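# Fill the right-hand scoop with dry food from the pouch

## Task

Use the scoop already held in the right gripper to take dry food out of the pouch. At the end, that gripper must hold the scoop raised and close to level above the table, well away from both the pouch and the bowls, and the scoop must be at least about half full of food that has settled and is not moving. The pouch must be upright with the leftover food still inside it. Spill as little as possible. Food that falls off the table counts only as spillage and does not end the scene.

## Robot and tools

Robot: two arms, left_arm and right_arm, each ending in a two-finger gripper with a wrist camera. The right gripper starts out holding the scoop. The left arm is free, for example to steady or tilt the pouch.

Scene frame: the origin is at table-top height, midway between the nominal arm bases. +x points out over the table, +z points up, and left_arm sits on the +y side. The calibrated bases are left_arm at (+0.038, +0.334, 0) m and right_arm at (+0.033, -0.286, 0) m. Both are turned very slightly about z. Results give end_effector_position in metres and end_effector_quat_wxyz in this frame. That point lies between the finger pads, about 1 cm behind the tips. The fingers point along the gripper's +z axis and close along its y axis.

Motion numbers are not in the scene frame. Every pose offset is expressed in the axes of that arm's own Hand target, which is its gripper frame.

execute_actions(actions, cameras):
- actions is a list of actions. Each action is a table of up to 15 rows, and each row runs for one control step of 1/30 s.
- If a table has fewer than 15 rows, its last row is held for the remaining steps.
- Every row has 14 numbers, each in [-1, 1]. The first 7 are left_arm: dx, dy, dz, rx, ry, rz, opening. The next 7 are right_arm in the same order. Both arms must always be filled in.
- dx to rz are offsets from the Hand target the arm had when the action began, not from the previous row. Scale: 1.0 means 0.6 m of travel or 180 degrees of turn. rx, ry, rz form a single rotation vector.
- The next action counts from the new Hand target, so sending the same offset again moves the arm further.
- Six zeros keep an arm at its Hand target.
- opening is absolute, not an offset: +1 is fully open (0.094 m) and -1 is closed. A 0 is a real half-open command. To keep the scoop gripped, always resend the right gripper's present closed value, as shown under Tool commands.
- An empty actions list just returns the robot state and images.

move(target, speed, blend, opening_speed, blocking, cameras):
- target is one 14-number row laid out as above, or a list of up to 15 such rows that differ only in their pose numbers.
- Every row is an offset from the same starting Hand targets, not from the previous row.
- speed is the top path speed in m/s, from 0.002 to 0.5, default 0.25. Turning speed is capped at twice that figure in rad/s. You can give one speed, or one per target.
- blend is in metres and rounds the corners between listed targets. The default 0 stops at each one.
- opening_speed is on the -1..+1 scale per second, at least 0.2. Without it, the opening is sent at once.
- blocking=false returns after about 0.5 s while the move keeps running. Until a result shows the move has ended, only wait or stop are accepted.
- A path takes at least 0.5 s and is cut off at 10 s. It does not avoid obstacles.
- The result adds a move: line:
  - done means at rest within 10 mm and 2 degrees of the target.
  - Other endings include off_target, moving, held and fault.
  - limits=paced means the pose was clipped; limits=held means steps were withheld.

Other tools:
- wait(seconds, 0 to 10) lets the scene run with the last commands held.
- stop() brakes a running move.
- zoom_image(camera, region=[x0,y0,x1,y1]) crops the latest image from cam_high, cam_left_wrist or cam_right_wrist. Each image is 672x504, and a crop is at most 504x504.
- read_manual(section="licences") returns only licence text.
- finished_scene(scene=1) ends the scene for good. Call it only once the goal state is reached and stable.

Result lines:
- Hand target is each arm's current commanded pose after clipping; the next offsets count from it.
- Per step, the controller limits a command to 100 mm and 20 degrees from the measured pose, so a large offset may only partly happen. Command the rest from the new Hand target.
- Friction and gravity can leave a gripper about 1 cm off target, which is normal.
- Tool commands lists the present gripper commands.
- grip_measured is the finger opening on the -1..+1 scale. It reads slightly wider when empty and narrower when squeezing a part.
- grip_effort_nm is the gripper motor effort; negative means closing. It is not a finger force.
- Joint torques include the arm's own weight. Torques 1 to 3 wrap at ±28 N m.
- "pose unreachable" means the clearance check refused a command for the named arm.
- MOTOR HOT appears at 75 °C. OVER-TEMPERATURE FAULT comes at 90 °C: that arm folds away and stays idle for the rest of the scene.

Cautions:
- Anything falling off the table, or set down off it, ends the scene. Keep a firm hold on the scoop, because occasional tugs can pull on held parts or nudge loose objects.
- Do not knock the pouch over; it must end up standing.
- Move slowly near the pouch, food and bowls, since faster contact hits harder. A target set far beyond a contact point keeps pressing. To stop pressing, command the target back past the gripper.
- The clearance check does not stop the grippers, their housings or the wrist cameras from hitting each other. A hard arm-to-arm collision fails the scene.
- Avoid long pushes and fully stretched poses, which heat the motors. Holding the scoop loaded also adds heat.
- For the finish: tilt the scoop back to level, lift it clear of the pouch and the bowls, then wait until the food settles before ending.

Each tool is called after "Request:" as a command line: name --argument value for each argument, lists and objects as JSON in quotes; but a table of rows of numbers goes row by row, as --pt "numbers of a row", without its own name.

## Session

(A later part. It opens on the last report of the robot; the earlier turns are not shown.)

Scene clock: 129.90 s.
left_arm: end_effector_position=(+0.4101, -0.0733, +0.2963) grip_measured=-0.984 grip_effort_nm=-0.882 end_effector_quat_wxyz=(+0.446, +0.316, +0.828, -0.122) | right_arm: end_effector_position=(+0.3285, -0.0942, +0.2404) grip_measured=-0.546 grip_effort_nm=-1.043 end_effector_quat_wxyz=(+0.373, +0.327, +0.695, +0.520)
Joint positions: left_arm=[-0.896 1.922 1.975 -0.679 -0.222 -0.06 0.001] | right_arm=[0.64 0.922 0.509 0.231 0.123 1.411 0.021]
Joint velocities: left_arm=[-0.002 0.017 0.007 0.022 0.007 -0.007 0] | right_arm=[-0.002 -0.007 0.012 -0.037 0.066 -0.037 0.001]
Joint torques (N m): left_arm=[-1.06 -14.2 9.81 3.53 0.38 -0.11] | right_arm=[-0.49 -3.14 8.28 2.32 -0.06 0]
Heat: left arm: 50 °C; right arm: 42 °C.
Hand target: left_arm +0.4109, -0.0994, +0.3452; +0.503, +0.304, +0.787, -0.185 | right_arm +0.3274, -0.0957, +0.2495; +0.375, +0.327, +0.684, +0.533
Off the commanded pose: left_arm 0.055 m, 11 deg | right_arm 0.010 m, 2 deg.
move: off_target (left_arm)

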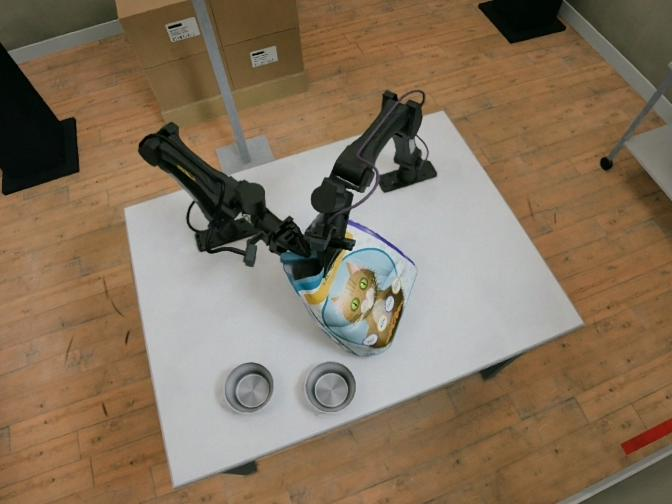

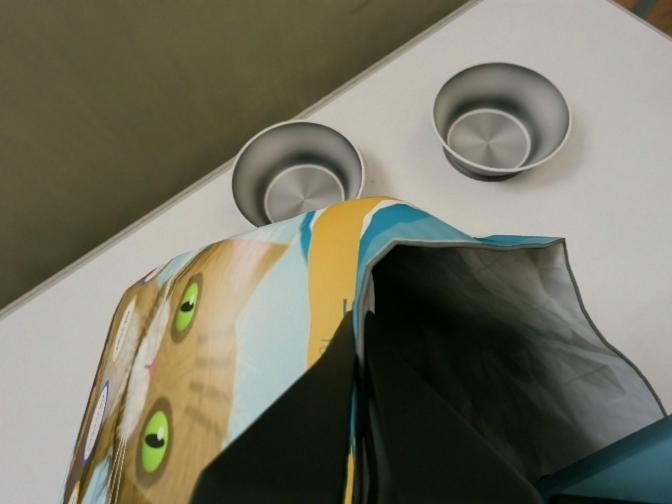

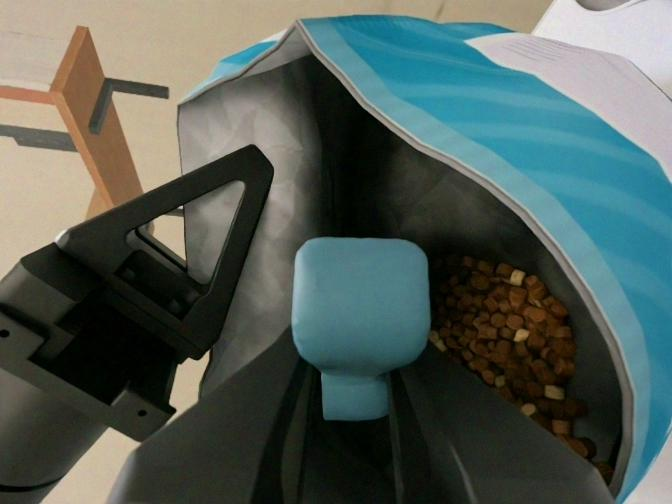

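Request:
move --target '[0,0,0,0,0,0,-1,-0.1355,0.0017,-0.1227,-0.0275,0,0.0275,-0.977304]' --speed 0.08

Request:
zoom_image --camera "cam_high" --region '[200, 180, 340, 320]'

Scene clock: 132.33 s.
left_arm: end_effector_position=(+0.4100, -0.0733, +0.2962) grip_measured=-0.984 grip_effort_nm=-0.882 end_effector_quat_wxyz=(+0.446, +0.316, +0.828, -0.122) | right_arm: end_effector_position=(+0.3077, -0.2014, +0.2749) grip_measured=-0.546 grip_effort_nm=-1.048 end_effector_quat_wxyz=(+0.360, +0.347, +0.644, +0.580)
Joint positions: left_arm=[-0.896 1.922 1.975 -0.68 -0.221 -0.06 0.001] | right_arm=[-0.034 0.587 0.459 0.045 -0.559 1.466 0.021]
Joint velocities: left_arm=[-0.022 0.007 -0.002 -0.007 0.022 -0.037 0] | right_arm=[0.007 -0.007 -0.007 0.066 0.066 0.066 -0.001]
Joint torques (N m): left_arm=[-1.07 -14.2 9.81 3.53 0.37 -0.11] | right_arm=[-0.49 -0.14 6.74 2.22 -0.08 0.01]
Heat: left arm: 50 °C; right arm: 42 °C.
Hand target: left_arm +0.4109, -0.0994, +0.3451; +0.503, +0.304, +0.788, -0.185 | right_arm +0.3066, -0.2016, +0.2731; +0.360, +0.345, +0.641, +0.583
Off the commanded pose: left_arm 0.055 m, 11 deg | right_arm 0.003 m, 1 deg.
move: off_target (left_arm)

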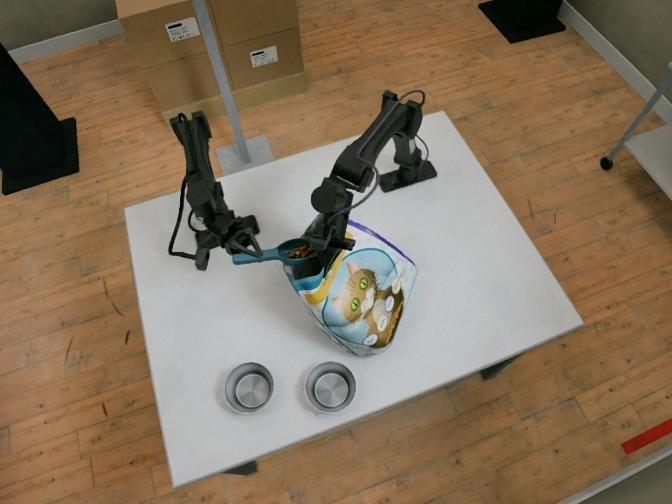

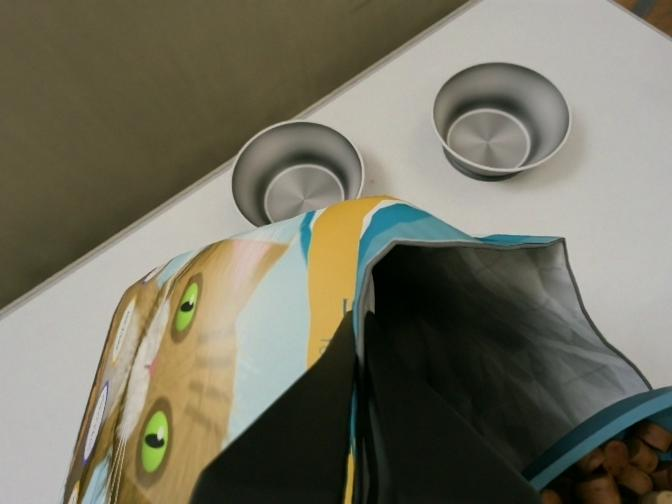

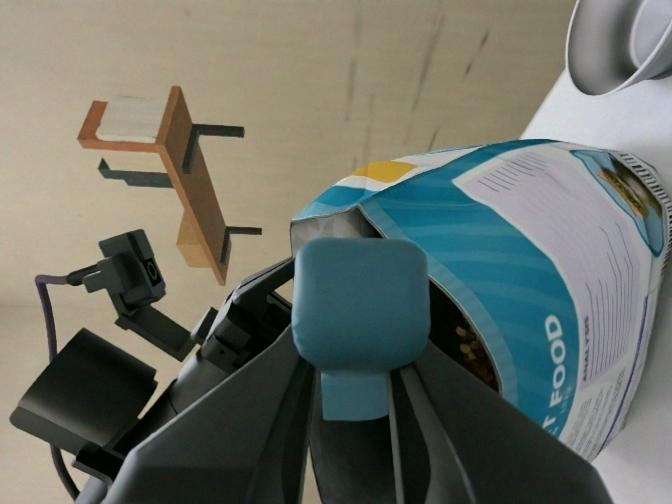

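Scaled by 3.600 from the camera's 672x504 image, which has a finer 960x720 frame.

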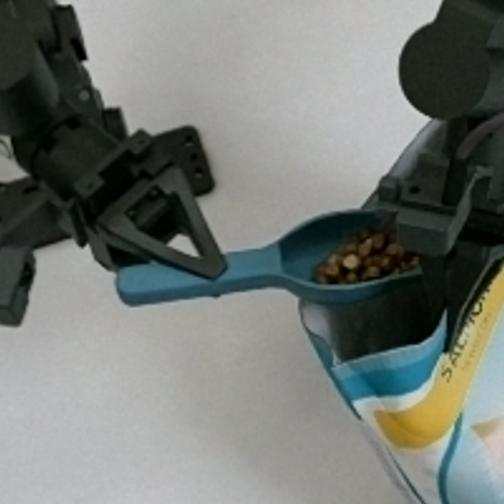

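Request:
move --pt "0 0 0 0 0 0 -1 -0.0565 0.0808 -0.0438 -0.0314 0 0.0314 -0.977304" --pt "0 0 0 0 0 0 -1 -0.1857 0.0933 -0.123 -0.0314 0 0.0314 -0.977304" --speed 0.1 --blend 0.02

Request:
zoom_image --camera "cam_high" --region '[170, 200, 330, 320]'

Scene clock: 135.73 s.
left_arm: end_effector_position=(+0.4100, -0.0733, +0.2962) grip_measured=-0.984 grip_effort_nm=-0.877 end_effector_quat_wxyz=(+0.446, +0.316, +0.828, -0.122) | right_arm: end_effector_position=(+0.2999, -0.3316, +0.3408) grip_measured=-0.546 grip_effort_nm=-1.043 end_effector_quat_wxyz=(+0.342, +0.359, +0.585, +0.642)
Joint positions: left_arm=[-0.896 1.922 1.975 -0.68 -0.221 -0.06 0.001] | right_arm=[-0.873 0.915 0.592 0.663 -1.398 1.968 0.021]
Joint velocities: left_arm=[0.007 0.002 -0.012 -0.037 -0.037 -0.007 0] | right_arm=[0.002 -0.002 0.012 0.066 0.022 0.022 0]
Joint torques (N m): left_arm=[-1.07 -14.2 9.81 3.53 0.37 -0.11] | right_arm=[-0.46 -0.76 7.58 1.34 0.27 0.01]
Heat: left arm: 51 °C; right arm: 42 °C.
Hand target: left_arm +0.4109, -0.0994, +0.3451; +0.503, +0.304, +0.788, -0.185 | right_arm +0.2996, -0.3333, +0.3422; +0.347, +0.358, +0.584, +0.641
Off the commanded pose: left_arm 0.055 m, 11 deg | right_arm 0.002 m, 2 deg.
move: off_target (left_arm)

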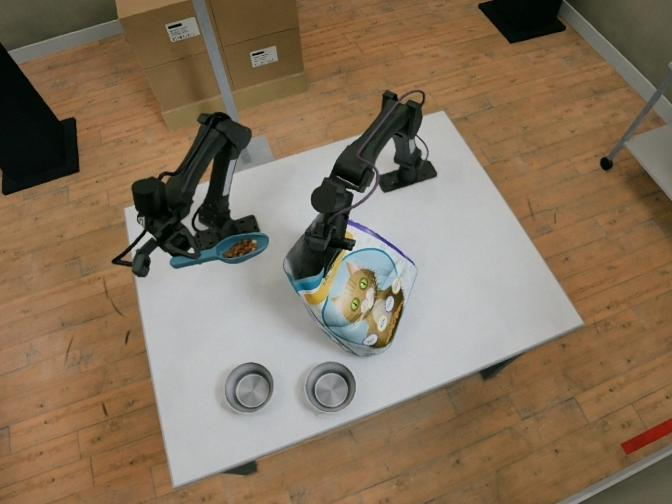

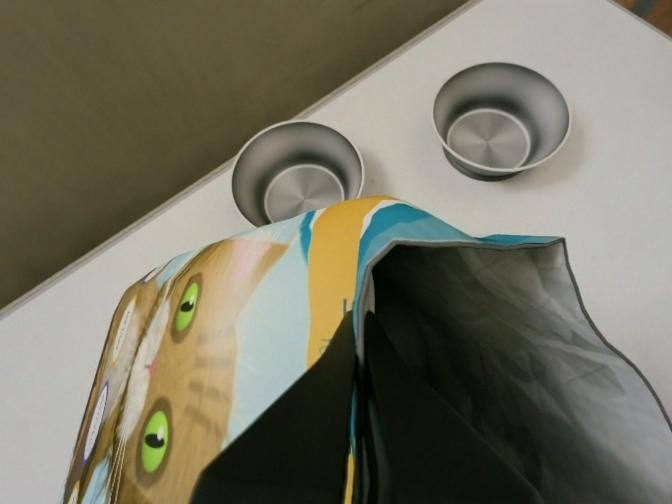

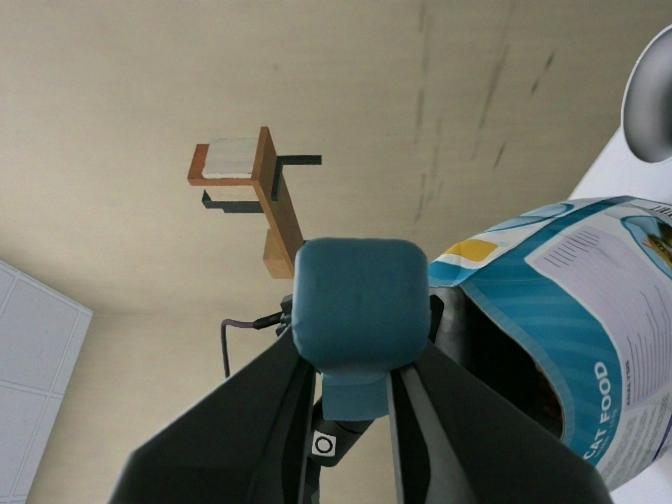

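Scaled by 3.150 from the camera's 672x504 image, which has a finer 960x720 frame.

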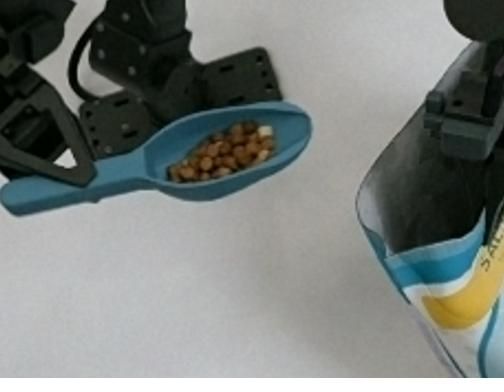

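Request:
zoom_image --camera "cam_high" --region '[205, 220, 285, 280]'

Scaled by 6.300 from the camera's 672x504 image, which has a finer 960x720 frame.

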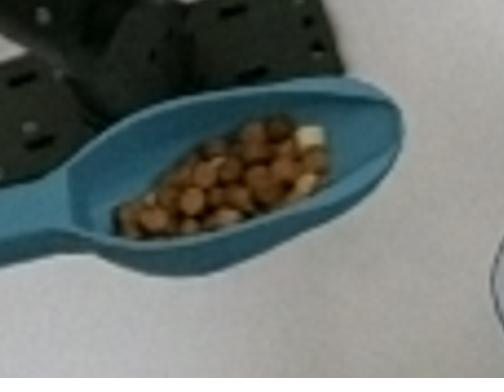

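Request:
move --pt "0 0 0 0 0 0 -1 0.1297 -0.0573 0.0785 0.0314 0 -0.0314 -0.977304" --pt "0 0 0 0 0 0 -1 0.1812 -0.1125 0.1145 0.0314 0 -0.0314 -0.977304" --pt "0 0 0 0 0 0 -1 0.231 -0.1385 0.1378 0.2082 0 -0.2082 -0.977304" --speed '[0.12,0.1,0.18]' --blend 0.02

Request:
zoom_image --camera "cam_right_wrist" --region '[150, 150, 500, 504]'

Scene clock: 141.10 s.
left_arm: end_effector_position=(+0.4106, -0.0732, +0.2965) grip_measured=-0.984 grip_effort_nm=-0.877 end_effector_quat_wxyz=(+0.447, +0.318, +0.827, -0.122) | right_arm: end_effector_position=(+0.3024, -0.1614, +0.2573) grip_measured=-0.546 grip_effort_nm=-1.043 end_effector_quat_wxyz=(+0.393, +0.242, +0.844, +0.271)
Joint positions: left_arm=[-0.894 1.922 1.975 -0.678 -0.218 -0.055 0.001] | right_arm=[0.541 0.868 0.921 -0.638 0.178 0.999 0.021]
Joint velocities: left_arm=[-0.022 -0.012 0.002 -0.037 -0.007 -0.037 0.001] | right_arm=[-0.002 -0.002 -0.002 0.037 -0.037 -0.007 0]
Joint torques (N m): left_arm=[-1.18 -14.15 9.85 3.51 0.35 -0.17] | right_arm=[0.53 -0.64 10.84 1.58 0.29 -0.21]
Heat: left arm: 52 °C; right arm: 42 °C.
Hand target: left_arm +0.4110, -0.0993, +0.3452; +0.503, +0.303, +0.787, -0.185 | right_arm +0.3009, -0.1643, +0.2657; +0.400, +0.235, +0.846, +0.261
Off the commanded pose: left_arm 0.055 m, 11 deg | right_arm 0.015 m, 2 deg.
move: off_target (left_arm, right_arm)

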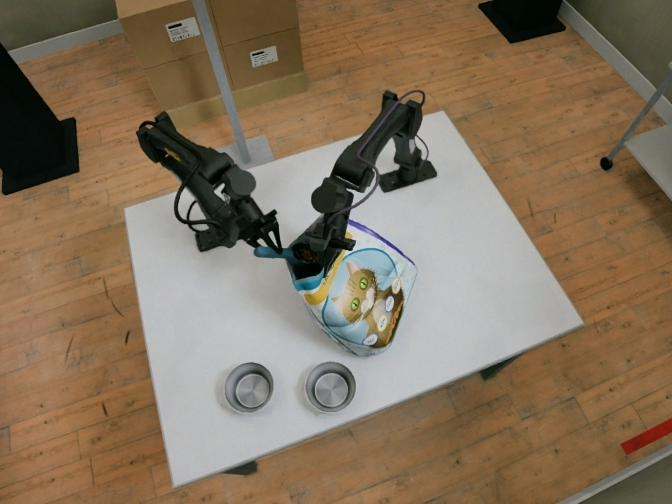

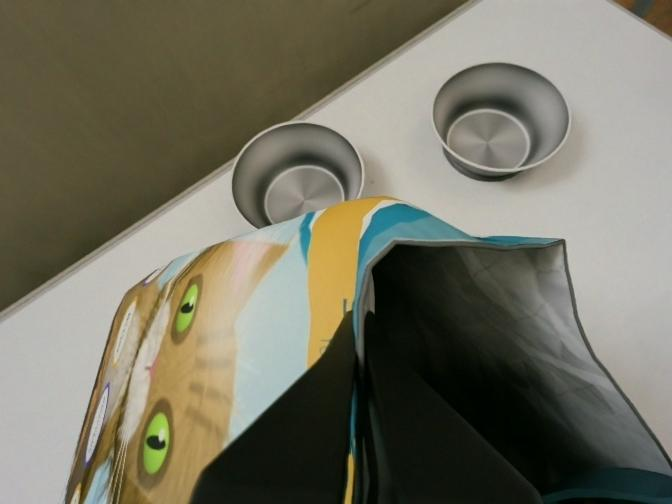

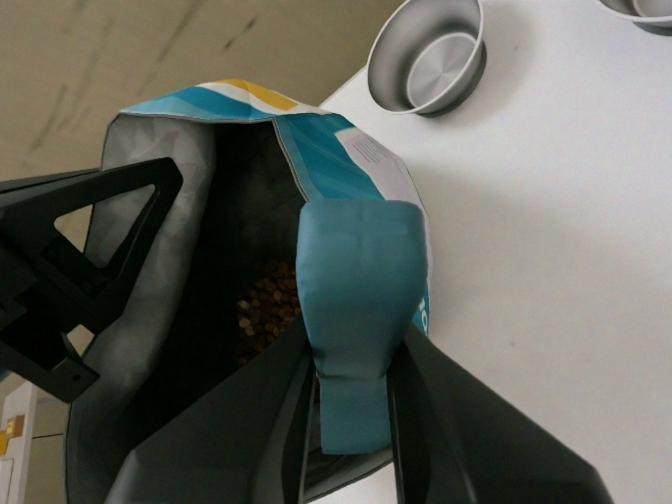

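Scaled by 1.424 from the camera's 672x504 image, which has a finer 960x720 frame.

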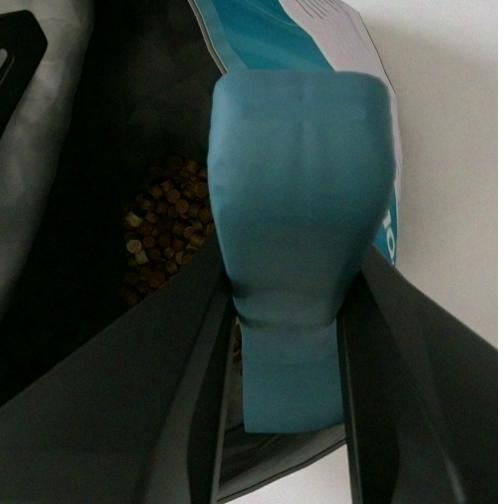

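Request:
zoom_image --camera "cam_high" --region '[220, 200, 370, 310]'

Scaled by 3.360 from the camera's 672x504 image, which has a finer 960x720 frame.

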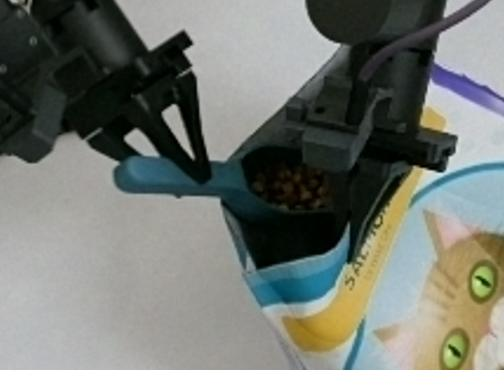

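Request:
move --pt "0 0 0 0 0 0 -1 -0.0138 -0.0118 0.0638 0 0 0 -0.977304" --pt "0 0 0 0 0 0 -1 0.0862 -0.039 0.1603 0 0 0 -0.977304" --speed '[0.08,0.08]' --cameras '["cam_right_wrist","cam_left_wrist"]'

Request:
zoom_image --camera "cam_right_wrist" --region '[150, 150, 500, 504]'

Scene clock: 144.17 s.
left_arm: end_effector_position=(+0.4106, -0.0736, +0.2969) grip_measured=-0.984 grip_effort_nm=-0.882 end_effector_quat_wxyz=(+0.447, +0.318, +0.827, -0.123) | right_arm: end_effector_position=(+0.3534, -0.1197, +0.2062) grip_measured=-0.546 grip_effort_nm=-1.043 end_effector_quat_wxyz=(+0.432, +0.231, +0.821, +0.293)
Joint positions: left_arm=[-0.894 1.922 1.975 -0.676 -0.217 -0.055 0.001] | right_arm=[0.599 1.072 0.713 -0.129 0.241 0.996 0.021]
Joint velocities: left_arm=[-0.017 0.002 -0.022 0.007 -0.007 -0.051 0.001] | right_arm=[-0.002 0.002 -0.022 -0.022 0.007 -0.037 -0.001]
Joint torques (N m): left_arm=[-1.17 -14.13 9.88 3.49 0.34 -0.17] | right_arm=[0.55 -0.96 5.15 1.51 0.13 0.08]
Heat: left arm: 53 °C; right arm: 42 °C.
Hand target: left_arm +0.4109, -0.0993, +0.3452; +0.503, +0.303, +0.788, -0.185 | right_arm +0.3445, -0.1243, +0.1715; +0.401, +0.235, +0.846, +0.261
Off the commanded pose: left_arm 0.055 m, 11 deg | right_arm 0.038 m, 6 deg.
move: off_target (left_arm, right_arm)
Images, in order (width x height): cam_left_wrist 672x504, cam_right_wrist 672x504.

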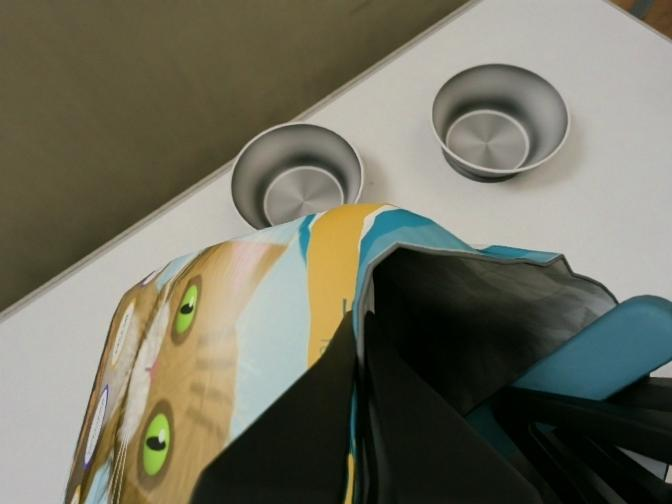

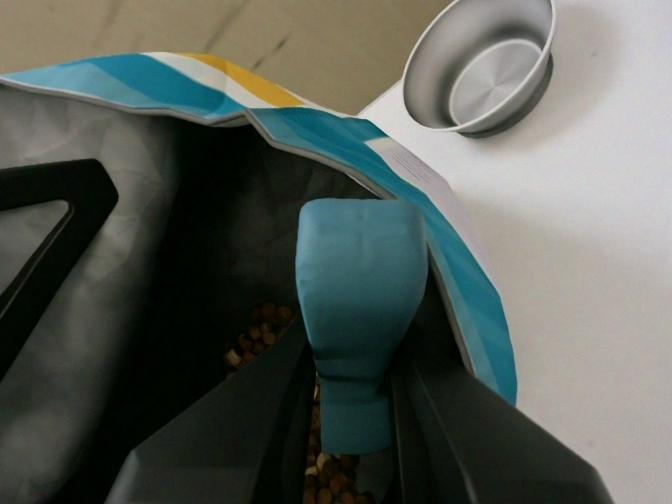

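Scaled by 1.424 from the camera's 672x504 image, which has a finer 960x720 frame.

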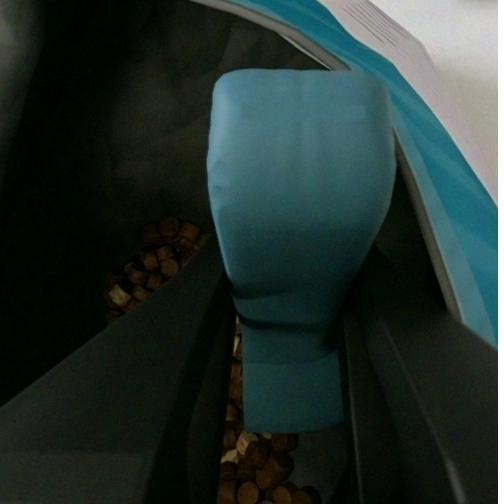

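Request:
move --target '[0,0,0,0,0,0,-1,0.1043,0.0792,0.0358,-0.0314,0,0.0314,-0.977304]' --speed 0.07 --cameras '["cam_right_wrist","cam_left_wrist"]'

Request:
zoom_image --camera "cam_right_wrist" --region '[150, 150, 500, 504]'

Scene clock: 146.37 s.
left_arm: end_effector_position=(+0.4106, -0.0714, +0.2950) grip_measured=-0.984 grip_effort_nm=-0.882 end_effector_quat_wxyz=(+0.445, +0.318, +0.829, -0.117) | right_arm: end_effector_position=(+0.3502, -0.0626, +0.1914) grip_measured=-0.546 grip_effort_nm=-1.043 end_effector_quat_wxyz=(+0.453, +0.279, +0.784, +0.321)
Joint positions: left_arm=[-0.894 1.922 1.975 -0.686 -0.225 -0.053 0.001] | right_arm=[0.845 1.249 0.695 0.097 0.516 1.197 0.021]
Joint velocities: left_arm=[-0.007 0.002 -0.012 -0.007 0.037 0.022 -0.001] | right_arm=[-0.022 0.007 -0.012 -0.081 0.022 -0.007 0]
Joint torques (N m): left_arm=[-1.2 -14.3 9.83 3.57 0.42 -0.19] | right_arm=[2.21 -1.26 5.48 1.67 -0.79 0.2]
Heat: left arm: 53 °C; right arm: 42 °C.
Hand target: left_arm +0.4109, -0.0993, +0.3451; +0.503, +0.304, +0.788, -0.185 | right_arm +0.3356, -0.0451, +0.1569; +0.402, +0.255, +0.819, +0.320
Off the commanded pose: left_arm 0.057 m, 11 deg | right_arm 0.043 m, 8 deg.
move: off_target (left_arm, right_arm)
Images, in order (width x height): cam_left_wrist 672x504, cam_right_wrist 672x504.

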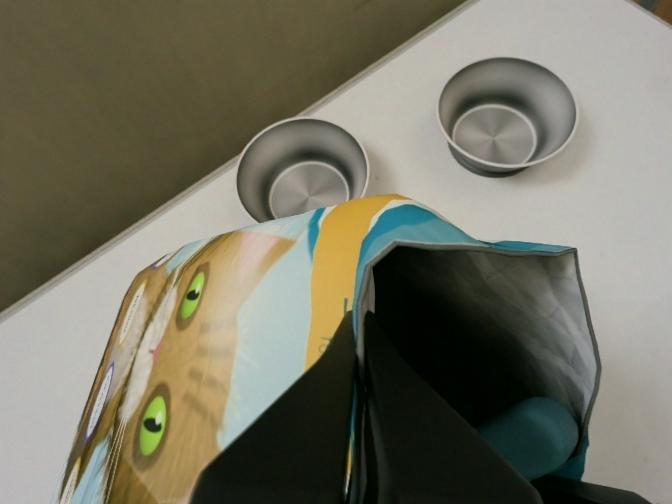

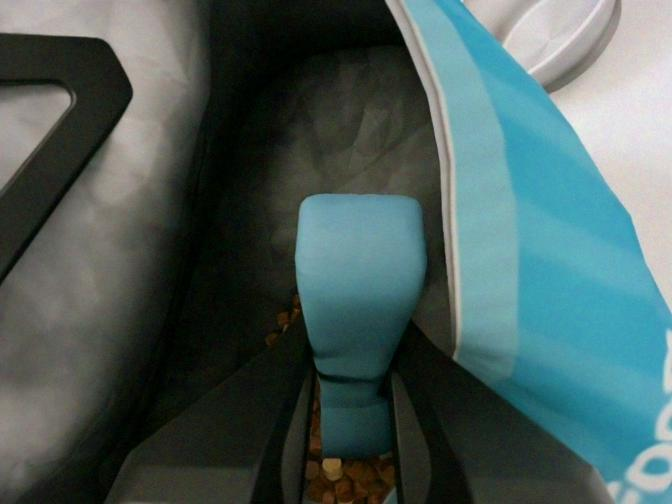

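Scaled by 1.424 from the camera's 672x504 image, which has a finer 960x720 frame.

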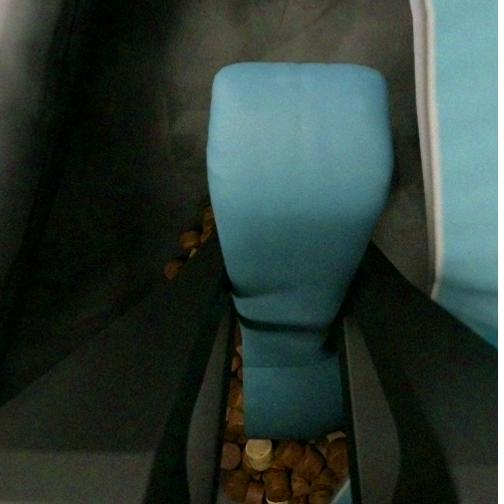

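Request:
move --pt "0 0 0 0 0 0 -1 -0.0245 0.0255 -0.0163 -0.055 0 0.055 -0.977304" --pt "0 0 0 0 0 0 -1 -0.067 0.0548 -0.0503 -0.0943 0 0.0943 -0.977304" --speed '[0.07,0.06]' --cameras '["cam_right_wrist","cam_left_wrist"]'

Scene clock: 150.33 s.
left_arm: end_effector_position=(+0.4105, -0.0713, +0.2949) grip_measured=-0.984 grip_effort_nm=-0.882 end_effector_quat_wxyz=(+0.445, +0.319, +0.829, -0.117) | right_arm: end_effector_position=(+0.3444, -0.0655, +0.2113) grip_measured=-0.546 grip_effort_nm=-1.053 end_effector_quat_wxyz=(+0.400, +0.317, +0.721, +0.469)
Joint positions: left_arm=[-0.894 1.922 1.975 -0.687 -0.225 -0.052 0.001] | right_arm=[0.75 1.132 0.545 0.334 0.285 1.351 0.021]
Joint velocities: left_arm=[0.002 -0.002 0.012 -0.007 0.022 -0.066 0.001] | right_arm=[-0.017 -0.012 -0.007 0.022 -0.051 0.051 0]
Joint torques (N m): left_arm=[-1.2 -14.3 9.84 3.58 0.42 -0.2] | right_arm=[0.18 -4.31 6.54 2.41 -0.4 0.2]
Heat: left arm: 52 °C; right arm: 41 °C.
Hand target: left_arm +0.4110, -0.0993, +0.3451; +0.503, +0.303, +0.788, -0.185 | right_arm +0.3386, -0.0605, +0.2137; +0.383, +0.313, +0.716, +0.493
Off the commanded pose: left_arm 0.058 m, 12 deg | right_arm 0.009 m, 3 deg.
move: off_target (left_arm, right_arm)
Images, in order (width x height): cam_left_wrist 672x504, cam_right_wrist 672x504.

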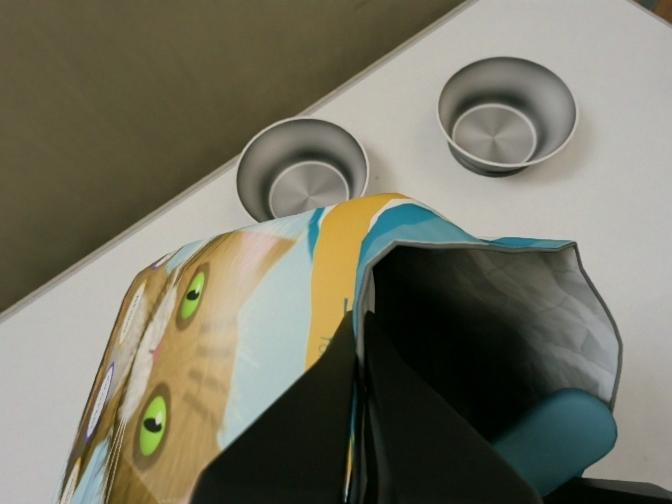

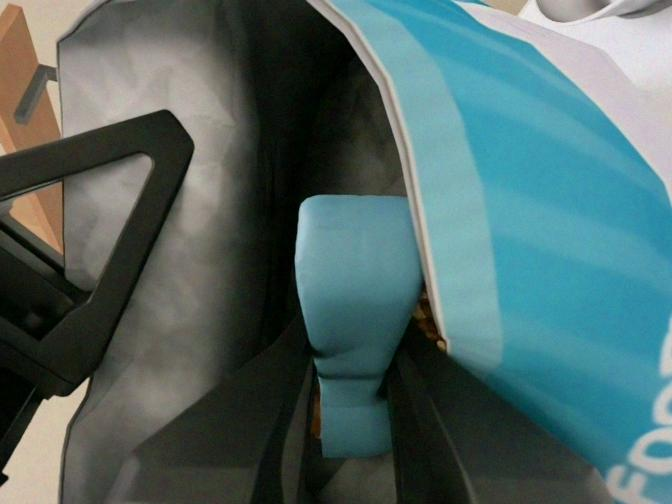

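Request:
move --pt "0 0 0 0 0 0 -1 -0.046 0.0493 -0.058 -0.0236 0 0.0236 -0.977304" --pt "0 0 0 0 0 0 -1 -0.174 0.0073 -0.1598 -0.0511 0 0.0511 -0.977304" --speed '[0.06,0.08]' --blend 0.01

Request:
zoom_image --camera "cam_high" --region '[220, 200, 360, 310]'

Scene clock: 153.80 s.
left_arm: end_effector_position=(+0.4109, -0.0726, +0.2964) grip_measured=-0.984 grip_effort_nm=-0.877 end_effector_quat_wxyz=(+0.447, +0.319, +0.827, -0.119) | right_arm: end_effector_position=(+0.3135, -0.1913, +0.2643) grip_measured=-0.546 grip_effort_nm=-1.038 end_effector_quat_wxyz=(+0.363, +0.344, +0.644, +0.580)
Joint positions: left_arm=[-0.894 1.922 1.975 -0.679 -0.222 -0.051 0.001] | right_arm=[0.047 0.616 0.415 0.127 -0.478 1.469 0.021]
Joint velocities: left_arm=[-0.007 0.012 -0.007 -0.007 0.051 0.022 0] | right_arm=[-0.002 0.007 -0.012 -0.007 -0.022 -0.022 0]
Joint torques (N m): left_arm=[-1.18 -14.16 9.92 3.51 0.4 -0.21] | right_arm=[-0.47 -0.46 6.83 2.2 -0.11 0.04]
Heat: left arm: 53 °C; right arm: 41 °C.
Hand target: left_arm +0.4110, -0.0994, +0.3452; +0.503, +0.303, +0.787, -0.186 | right_arm +0.3118, -0.1918, +0.2609; +0.361, +0.345, +0.642, +0.582
Off the commanded pose: left_arm 0.056 m, 11 deg | right_arm 0.004 m, 1 deg.
move: off_target (left_arm)

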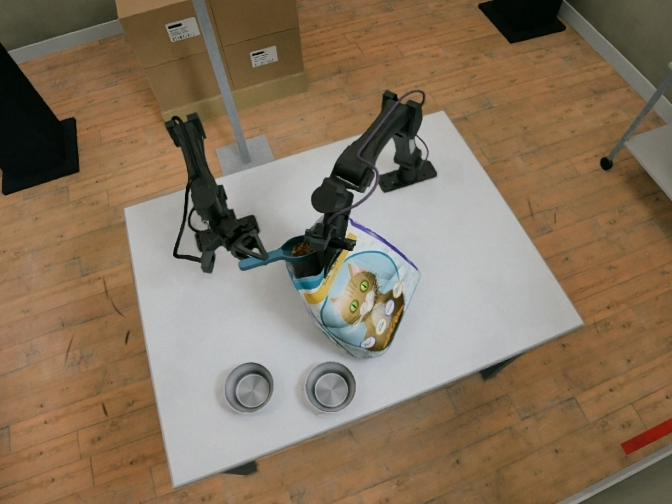

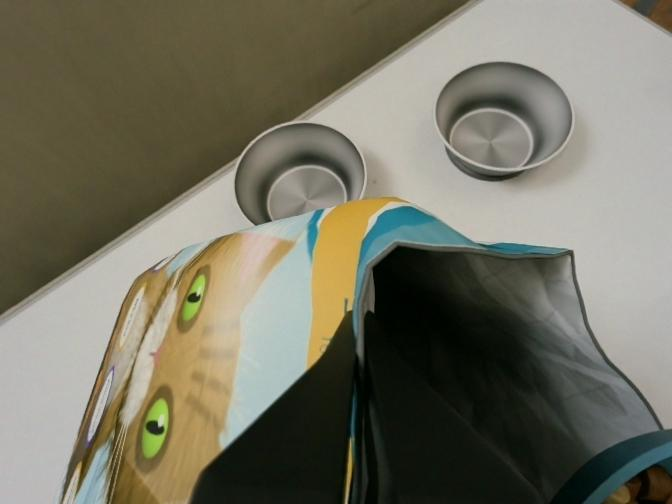

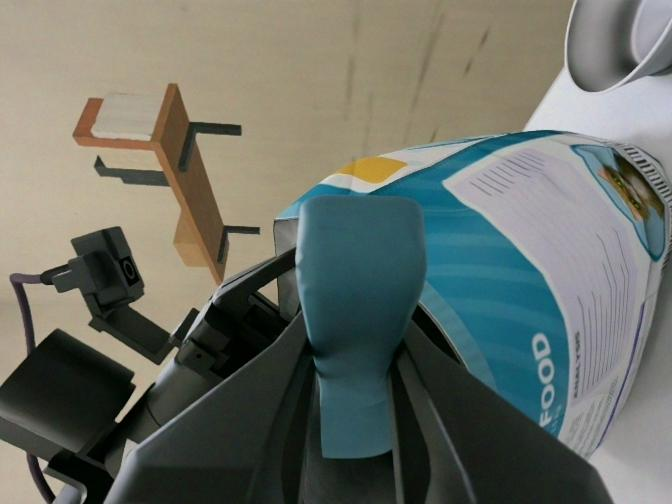

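Scaled by 3.600 from the camera's 672x504 image, which has a finer 960x720 frame.

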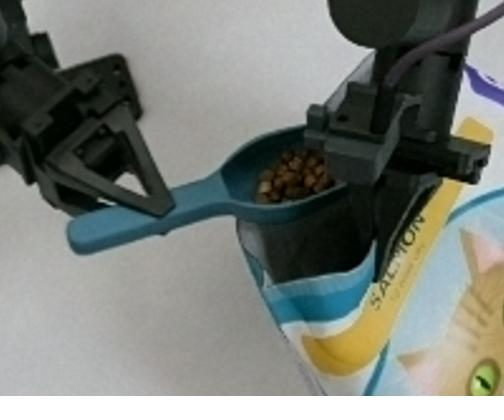

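Request:
move --pt "0 0 0 0 0 0 -1 -0.0632 0.0672 -0.046 -0.0196 0 0.0196 -0.977304" --pt "0 0 0 0 0 0 -1 -0.1965 0.112 -0.14 -0.0354 0 0.0354 -0.977304" --speed '[0.08,0.1]' --blend 0.02

Request:
zoom_image --camera "cam_high" --region '[205, 210, 295, 280]'

Scene clock: 159.00 s.
left_arm: end_effector_position=(+0.4109, -0.0726, +0.2964) grip_measured=-0.984 grip_effort_nm=-0.882 end_effector_quat_wxyz=(+0.447, +0.319, +0.827, -0.119) | right_arm: end_effector_position=(+0.2995, -0.3314, +0.3454) grip_measured=-0.546 grip_effort_nm=-1.038 end_effector_quat_wxyz=(+0.344, +0.356, +0.581, +0.646)
Joint positions: left_arm=[-0.894 1.922 1.975 -0.679 -0.222 -0.051 0.001] | right_arm=[-0.873 0.926 0.585 0.76 -1.395 2.043 0.021]
Joint velocities: left_arm=[-0.017 -0.002 -0.007 -0.007 -0.022 -0.037 0] | right_arm=[-0.012 0.002 0.002 0.022 -0.022 -0.037 0]
Joint torques (N m): left_arm=[-1.18 -14.16 9.91 3.51 0.39 -0.21] | right_arm=[-0.46 -0.8 6.49 1.31 0.32 0.01]
Heat: left arm: 54 °C; right arm: 42 °C.
Hand target: left_arm +0.4110, -0.0994, +0.3452; +0.503, +0.303, +0.787, -0.186 | right_arm +0.2995, -0.3334, +0.3425; +0.346, +0.360, +0.577, +0.647
Off the commanded pose: left_arm 0.056 m, 11 deg | right_arm 0.005 m, 1 deg.
move: off_target (left_arm)

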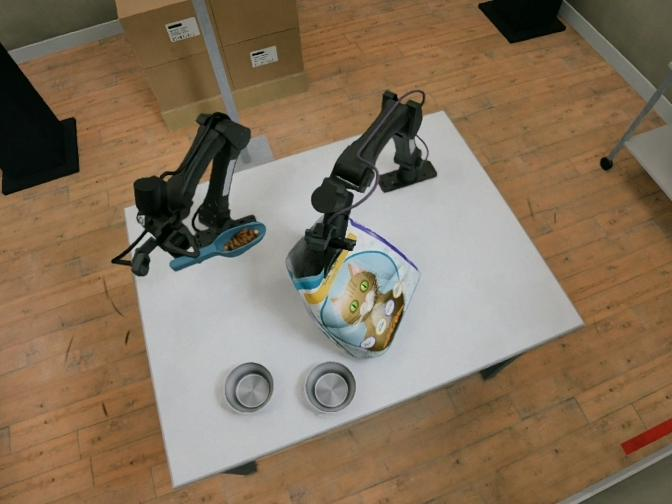

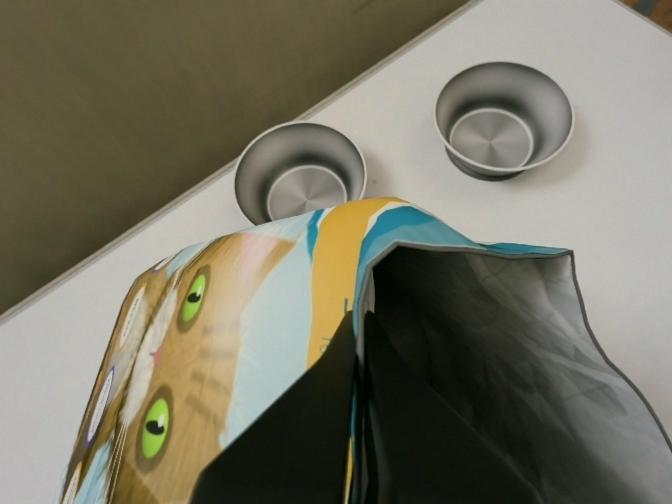

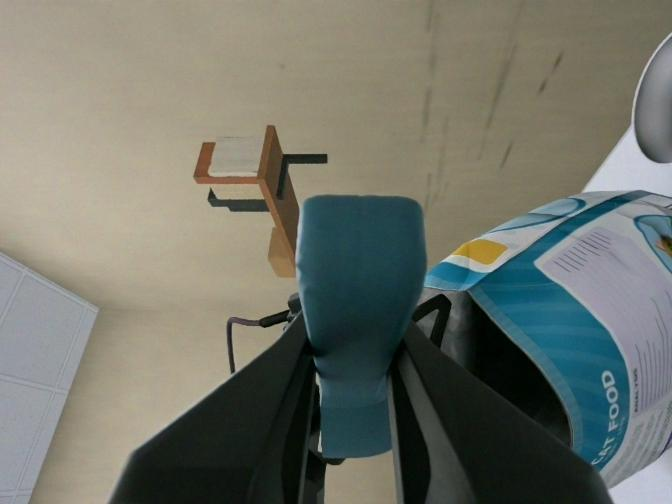

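Scaled by 5.600 from the camera's 672x504 image, which has a finer 960x720 frame.

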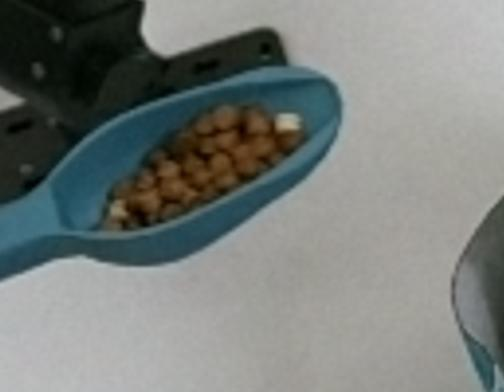

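Request:
move --pt "0 0 0 0 0 0 -1 0 0 0 -0.0864 0 0.0864 -0.977304" --pt "0 0 0 0 0 0 -1 0.1082 -0.0843 0.0762 0.0157 0 -0.0157 -0.977304" --pt "0 0 0 0 0 0 -1 0.189 -0.1503 0.1243 0.0354 0 -0.0354 -0.977304" --pt "0 0 0 0 0 0 -1 0.2657 -0.2112 0.2147 0.1532 0 -0.1532 -0.977304" --speed '[0.15,0.13,0.1,0.15]' --blend '[0,0.02,0.015,0]'

Request:
zoom_image --camera "cam_right_wrist" --region '[150, 150, 500, 504]'

Request:
zoom_image --camera "cam_high" --region '[220, 200, 370, 310]'

Scene clock: 166.60 s.
left_arm: end_effector_position=(+0.4110, -0.0728, +0.2967) grip_measured=-0.984 grip_effort_nm=-0.877 end_effector_quat_wxyz=(+0.448, +0.319, +0.827, -0.120) | right_arm: end_effector_position=(+0.3294, -0.1193, +0.2182) grip_measured=-0.546 grip_effort_nm=-1.048 end_effector_quat_wxyz=(+0.387, +0.280, +0.794, +0.377)
Joint positions: left_arm=[-0.894 1.922 1.975 -0.677 -0.222 -0.051 0.001] | right_arm=[0.584 0.936 0.659 -0.156 0.133 1.172 0.021]
Joint velocities: left_arm=[-0.032 -0.002 -0.012 0.022 -0.037 -0.007 0] | right_arm=[0.007 0.007 0.002 -0.022 0.022 0.022 0]
Joint torques (N m): left_arm=[-1.18 -14.12 9.94 3.5 0.39 -0.21] | right_arm=[0.53 -1.18 11.36 1.85 0.18 -0.19]
Heat: left arm: 55 °C; right arm: 42 °C.
Hand target: left_arm +0.4110, -0.0993, +0.3452; +0.503, +0.303, +0.787, -0.186 | right_arm +0.3318, -0.1186, +0.2287; +0.396, +0.275, +0.793, +0.374
Off the commanded pose: left_arm 0.055 m, 11 deg | right_arm 0.019 m, 2 deg.
move: off_target (left_arm, right_arm)

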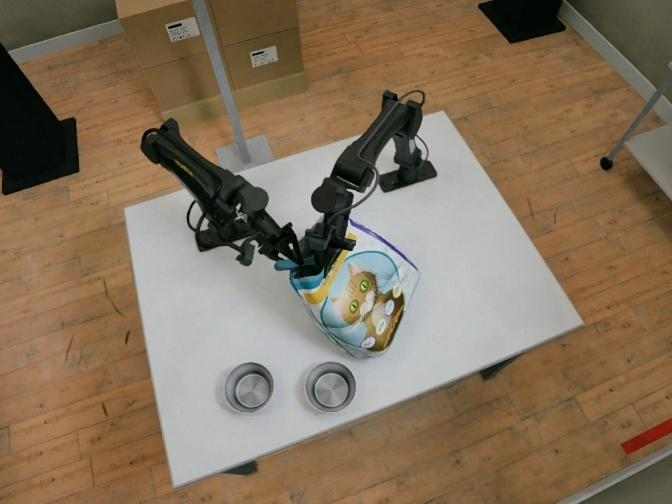

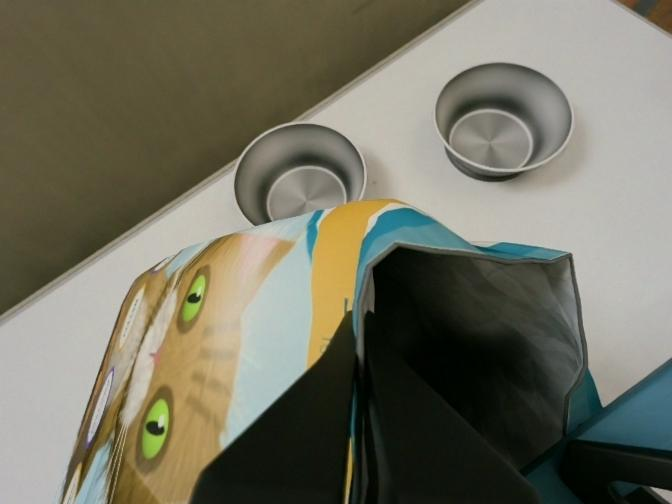

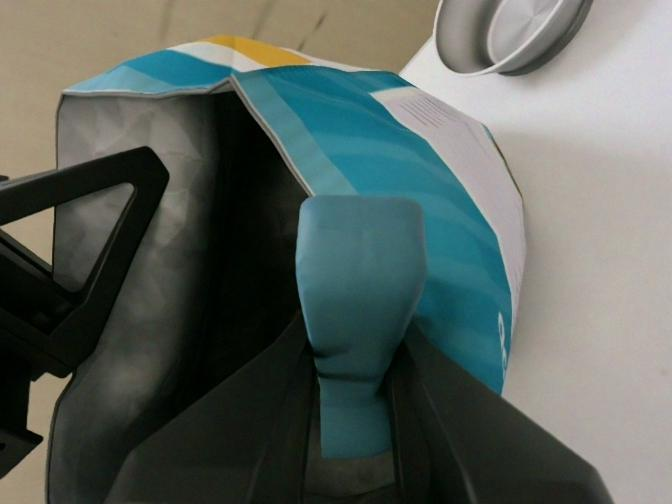

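Scaled by 1.424 from the camera's 672x504 image, which has a finer 960x720 frame.

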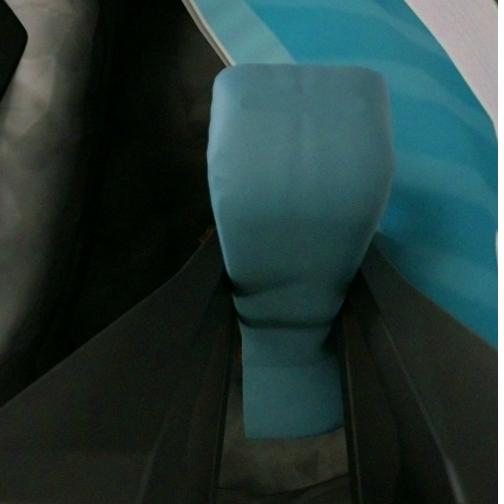

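Scaled by 3.360 from the camera's 672x504 image, which has a finer 960x720 frame.

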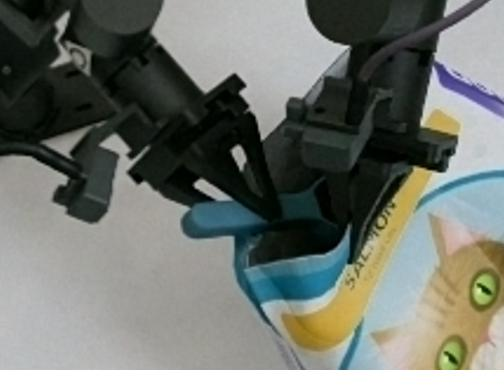

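Request:
move --pt "0 0 0 0 0 0 -1 0.0825 -0.0807 0.0972 0.0589 0 -0.0589 -0.977304" --pt "0 0 0 0 0 0 -1 0.1023 -0.0955 0.1082 0.0275 0 -0.0275 -0.977304" --pt "0 0 0 0 0 0 -1 0.1142 -0.1055 0.1175 0.0746 0 -0.0746 -0.977304" --pt "0 0 0 0 0 0 -1 0.1142 -0.1055 0.1175 0.0393 0 -0.0393 -0.977304" --speed 0.12 --cameras '["cam_right_wrist","cam_high"]'

Scene clock: 170.77 s.
left_arm: end_effector_position=(+0.4109, -0.0729, +0.2967) grip_measured=-0.984 grip_effort_nm=-0.877 end_effector_quat_wxyz=(+0.448, +0.319, +0.827, -0.120) | right_arm: end_effector_position=(+0.3623, -0.0726, +0.1806) grip_measured=-0.546 grip_effort_nm=-1.038 end_effector_quat_wxyz=(+0.454, +0.271, +0.769, +0.360)
Joint positions: left_arm=[-0.894 1.922 1.975 -0.677 -0.221 -0.051 0.001] | right_arm=[0.75 1.255 0.583 0.309 0.388 1.152 0.021]
Joint velocities: left_arm=[0.002 -0.002 0.007 -0.007 -0.022 -0.037 0.001] | right_arm=[-0.012 -0.002 -0.002 0.037 0.051 -0.081 -0.001]
Joint torques (N m): left_arm=[-1.18 -14.13 9.92 3.49 0.39 -0.21] | right_arm=[0.23 -1.48 4.21 0.72 -0.39 -0.19]
Heat: left arm: 55 °C; right arm: 42 °C.
Hand target: left_arm +0.4110, -0.0993, +0.3451; +0.503, +0.303, +0.788, -0.185 | right_arm +0.3450, -0.0767, +0.1215; +0.402, +0.248, +0.830, +0.298
Off the commanded pose: left_arm 0.055 m, 11 deg | right_arm 0.063 m, 12 deg.
move: off_target (left_arm, right_arm)
Images, in order (width x height): cam_high 672x504, cam_right_wrist 672x504.

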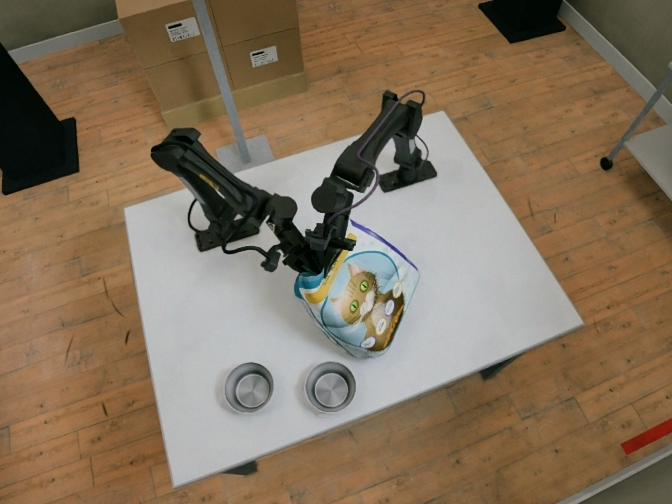

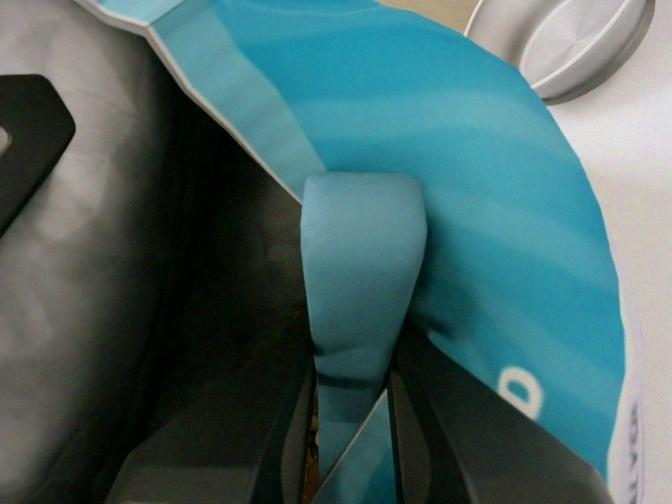

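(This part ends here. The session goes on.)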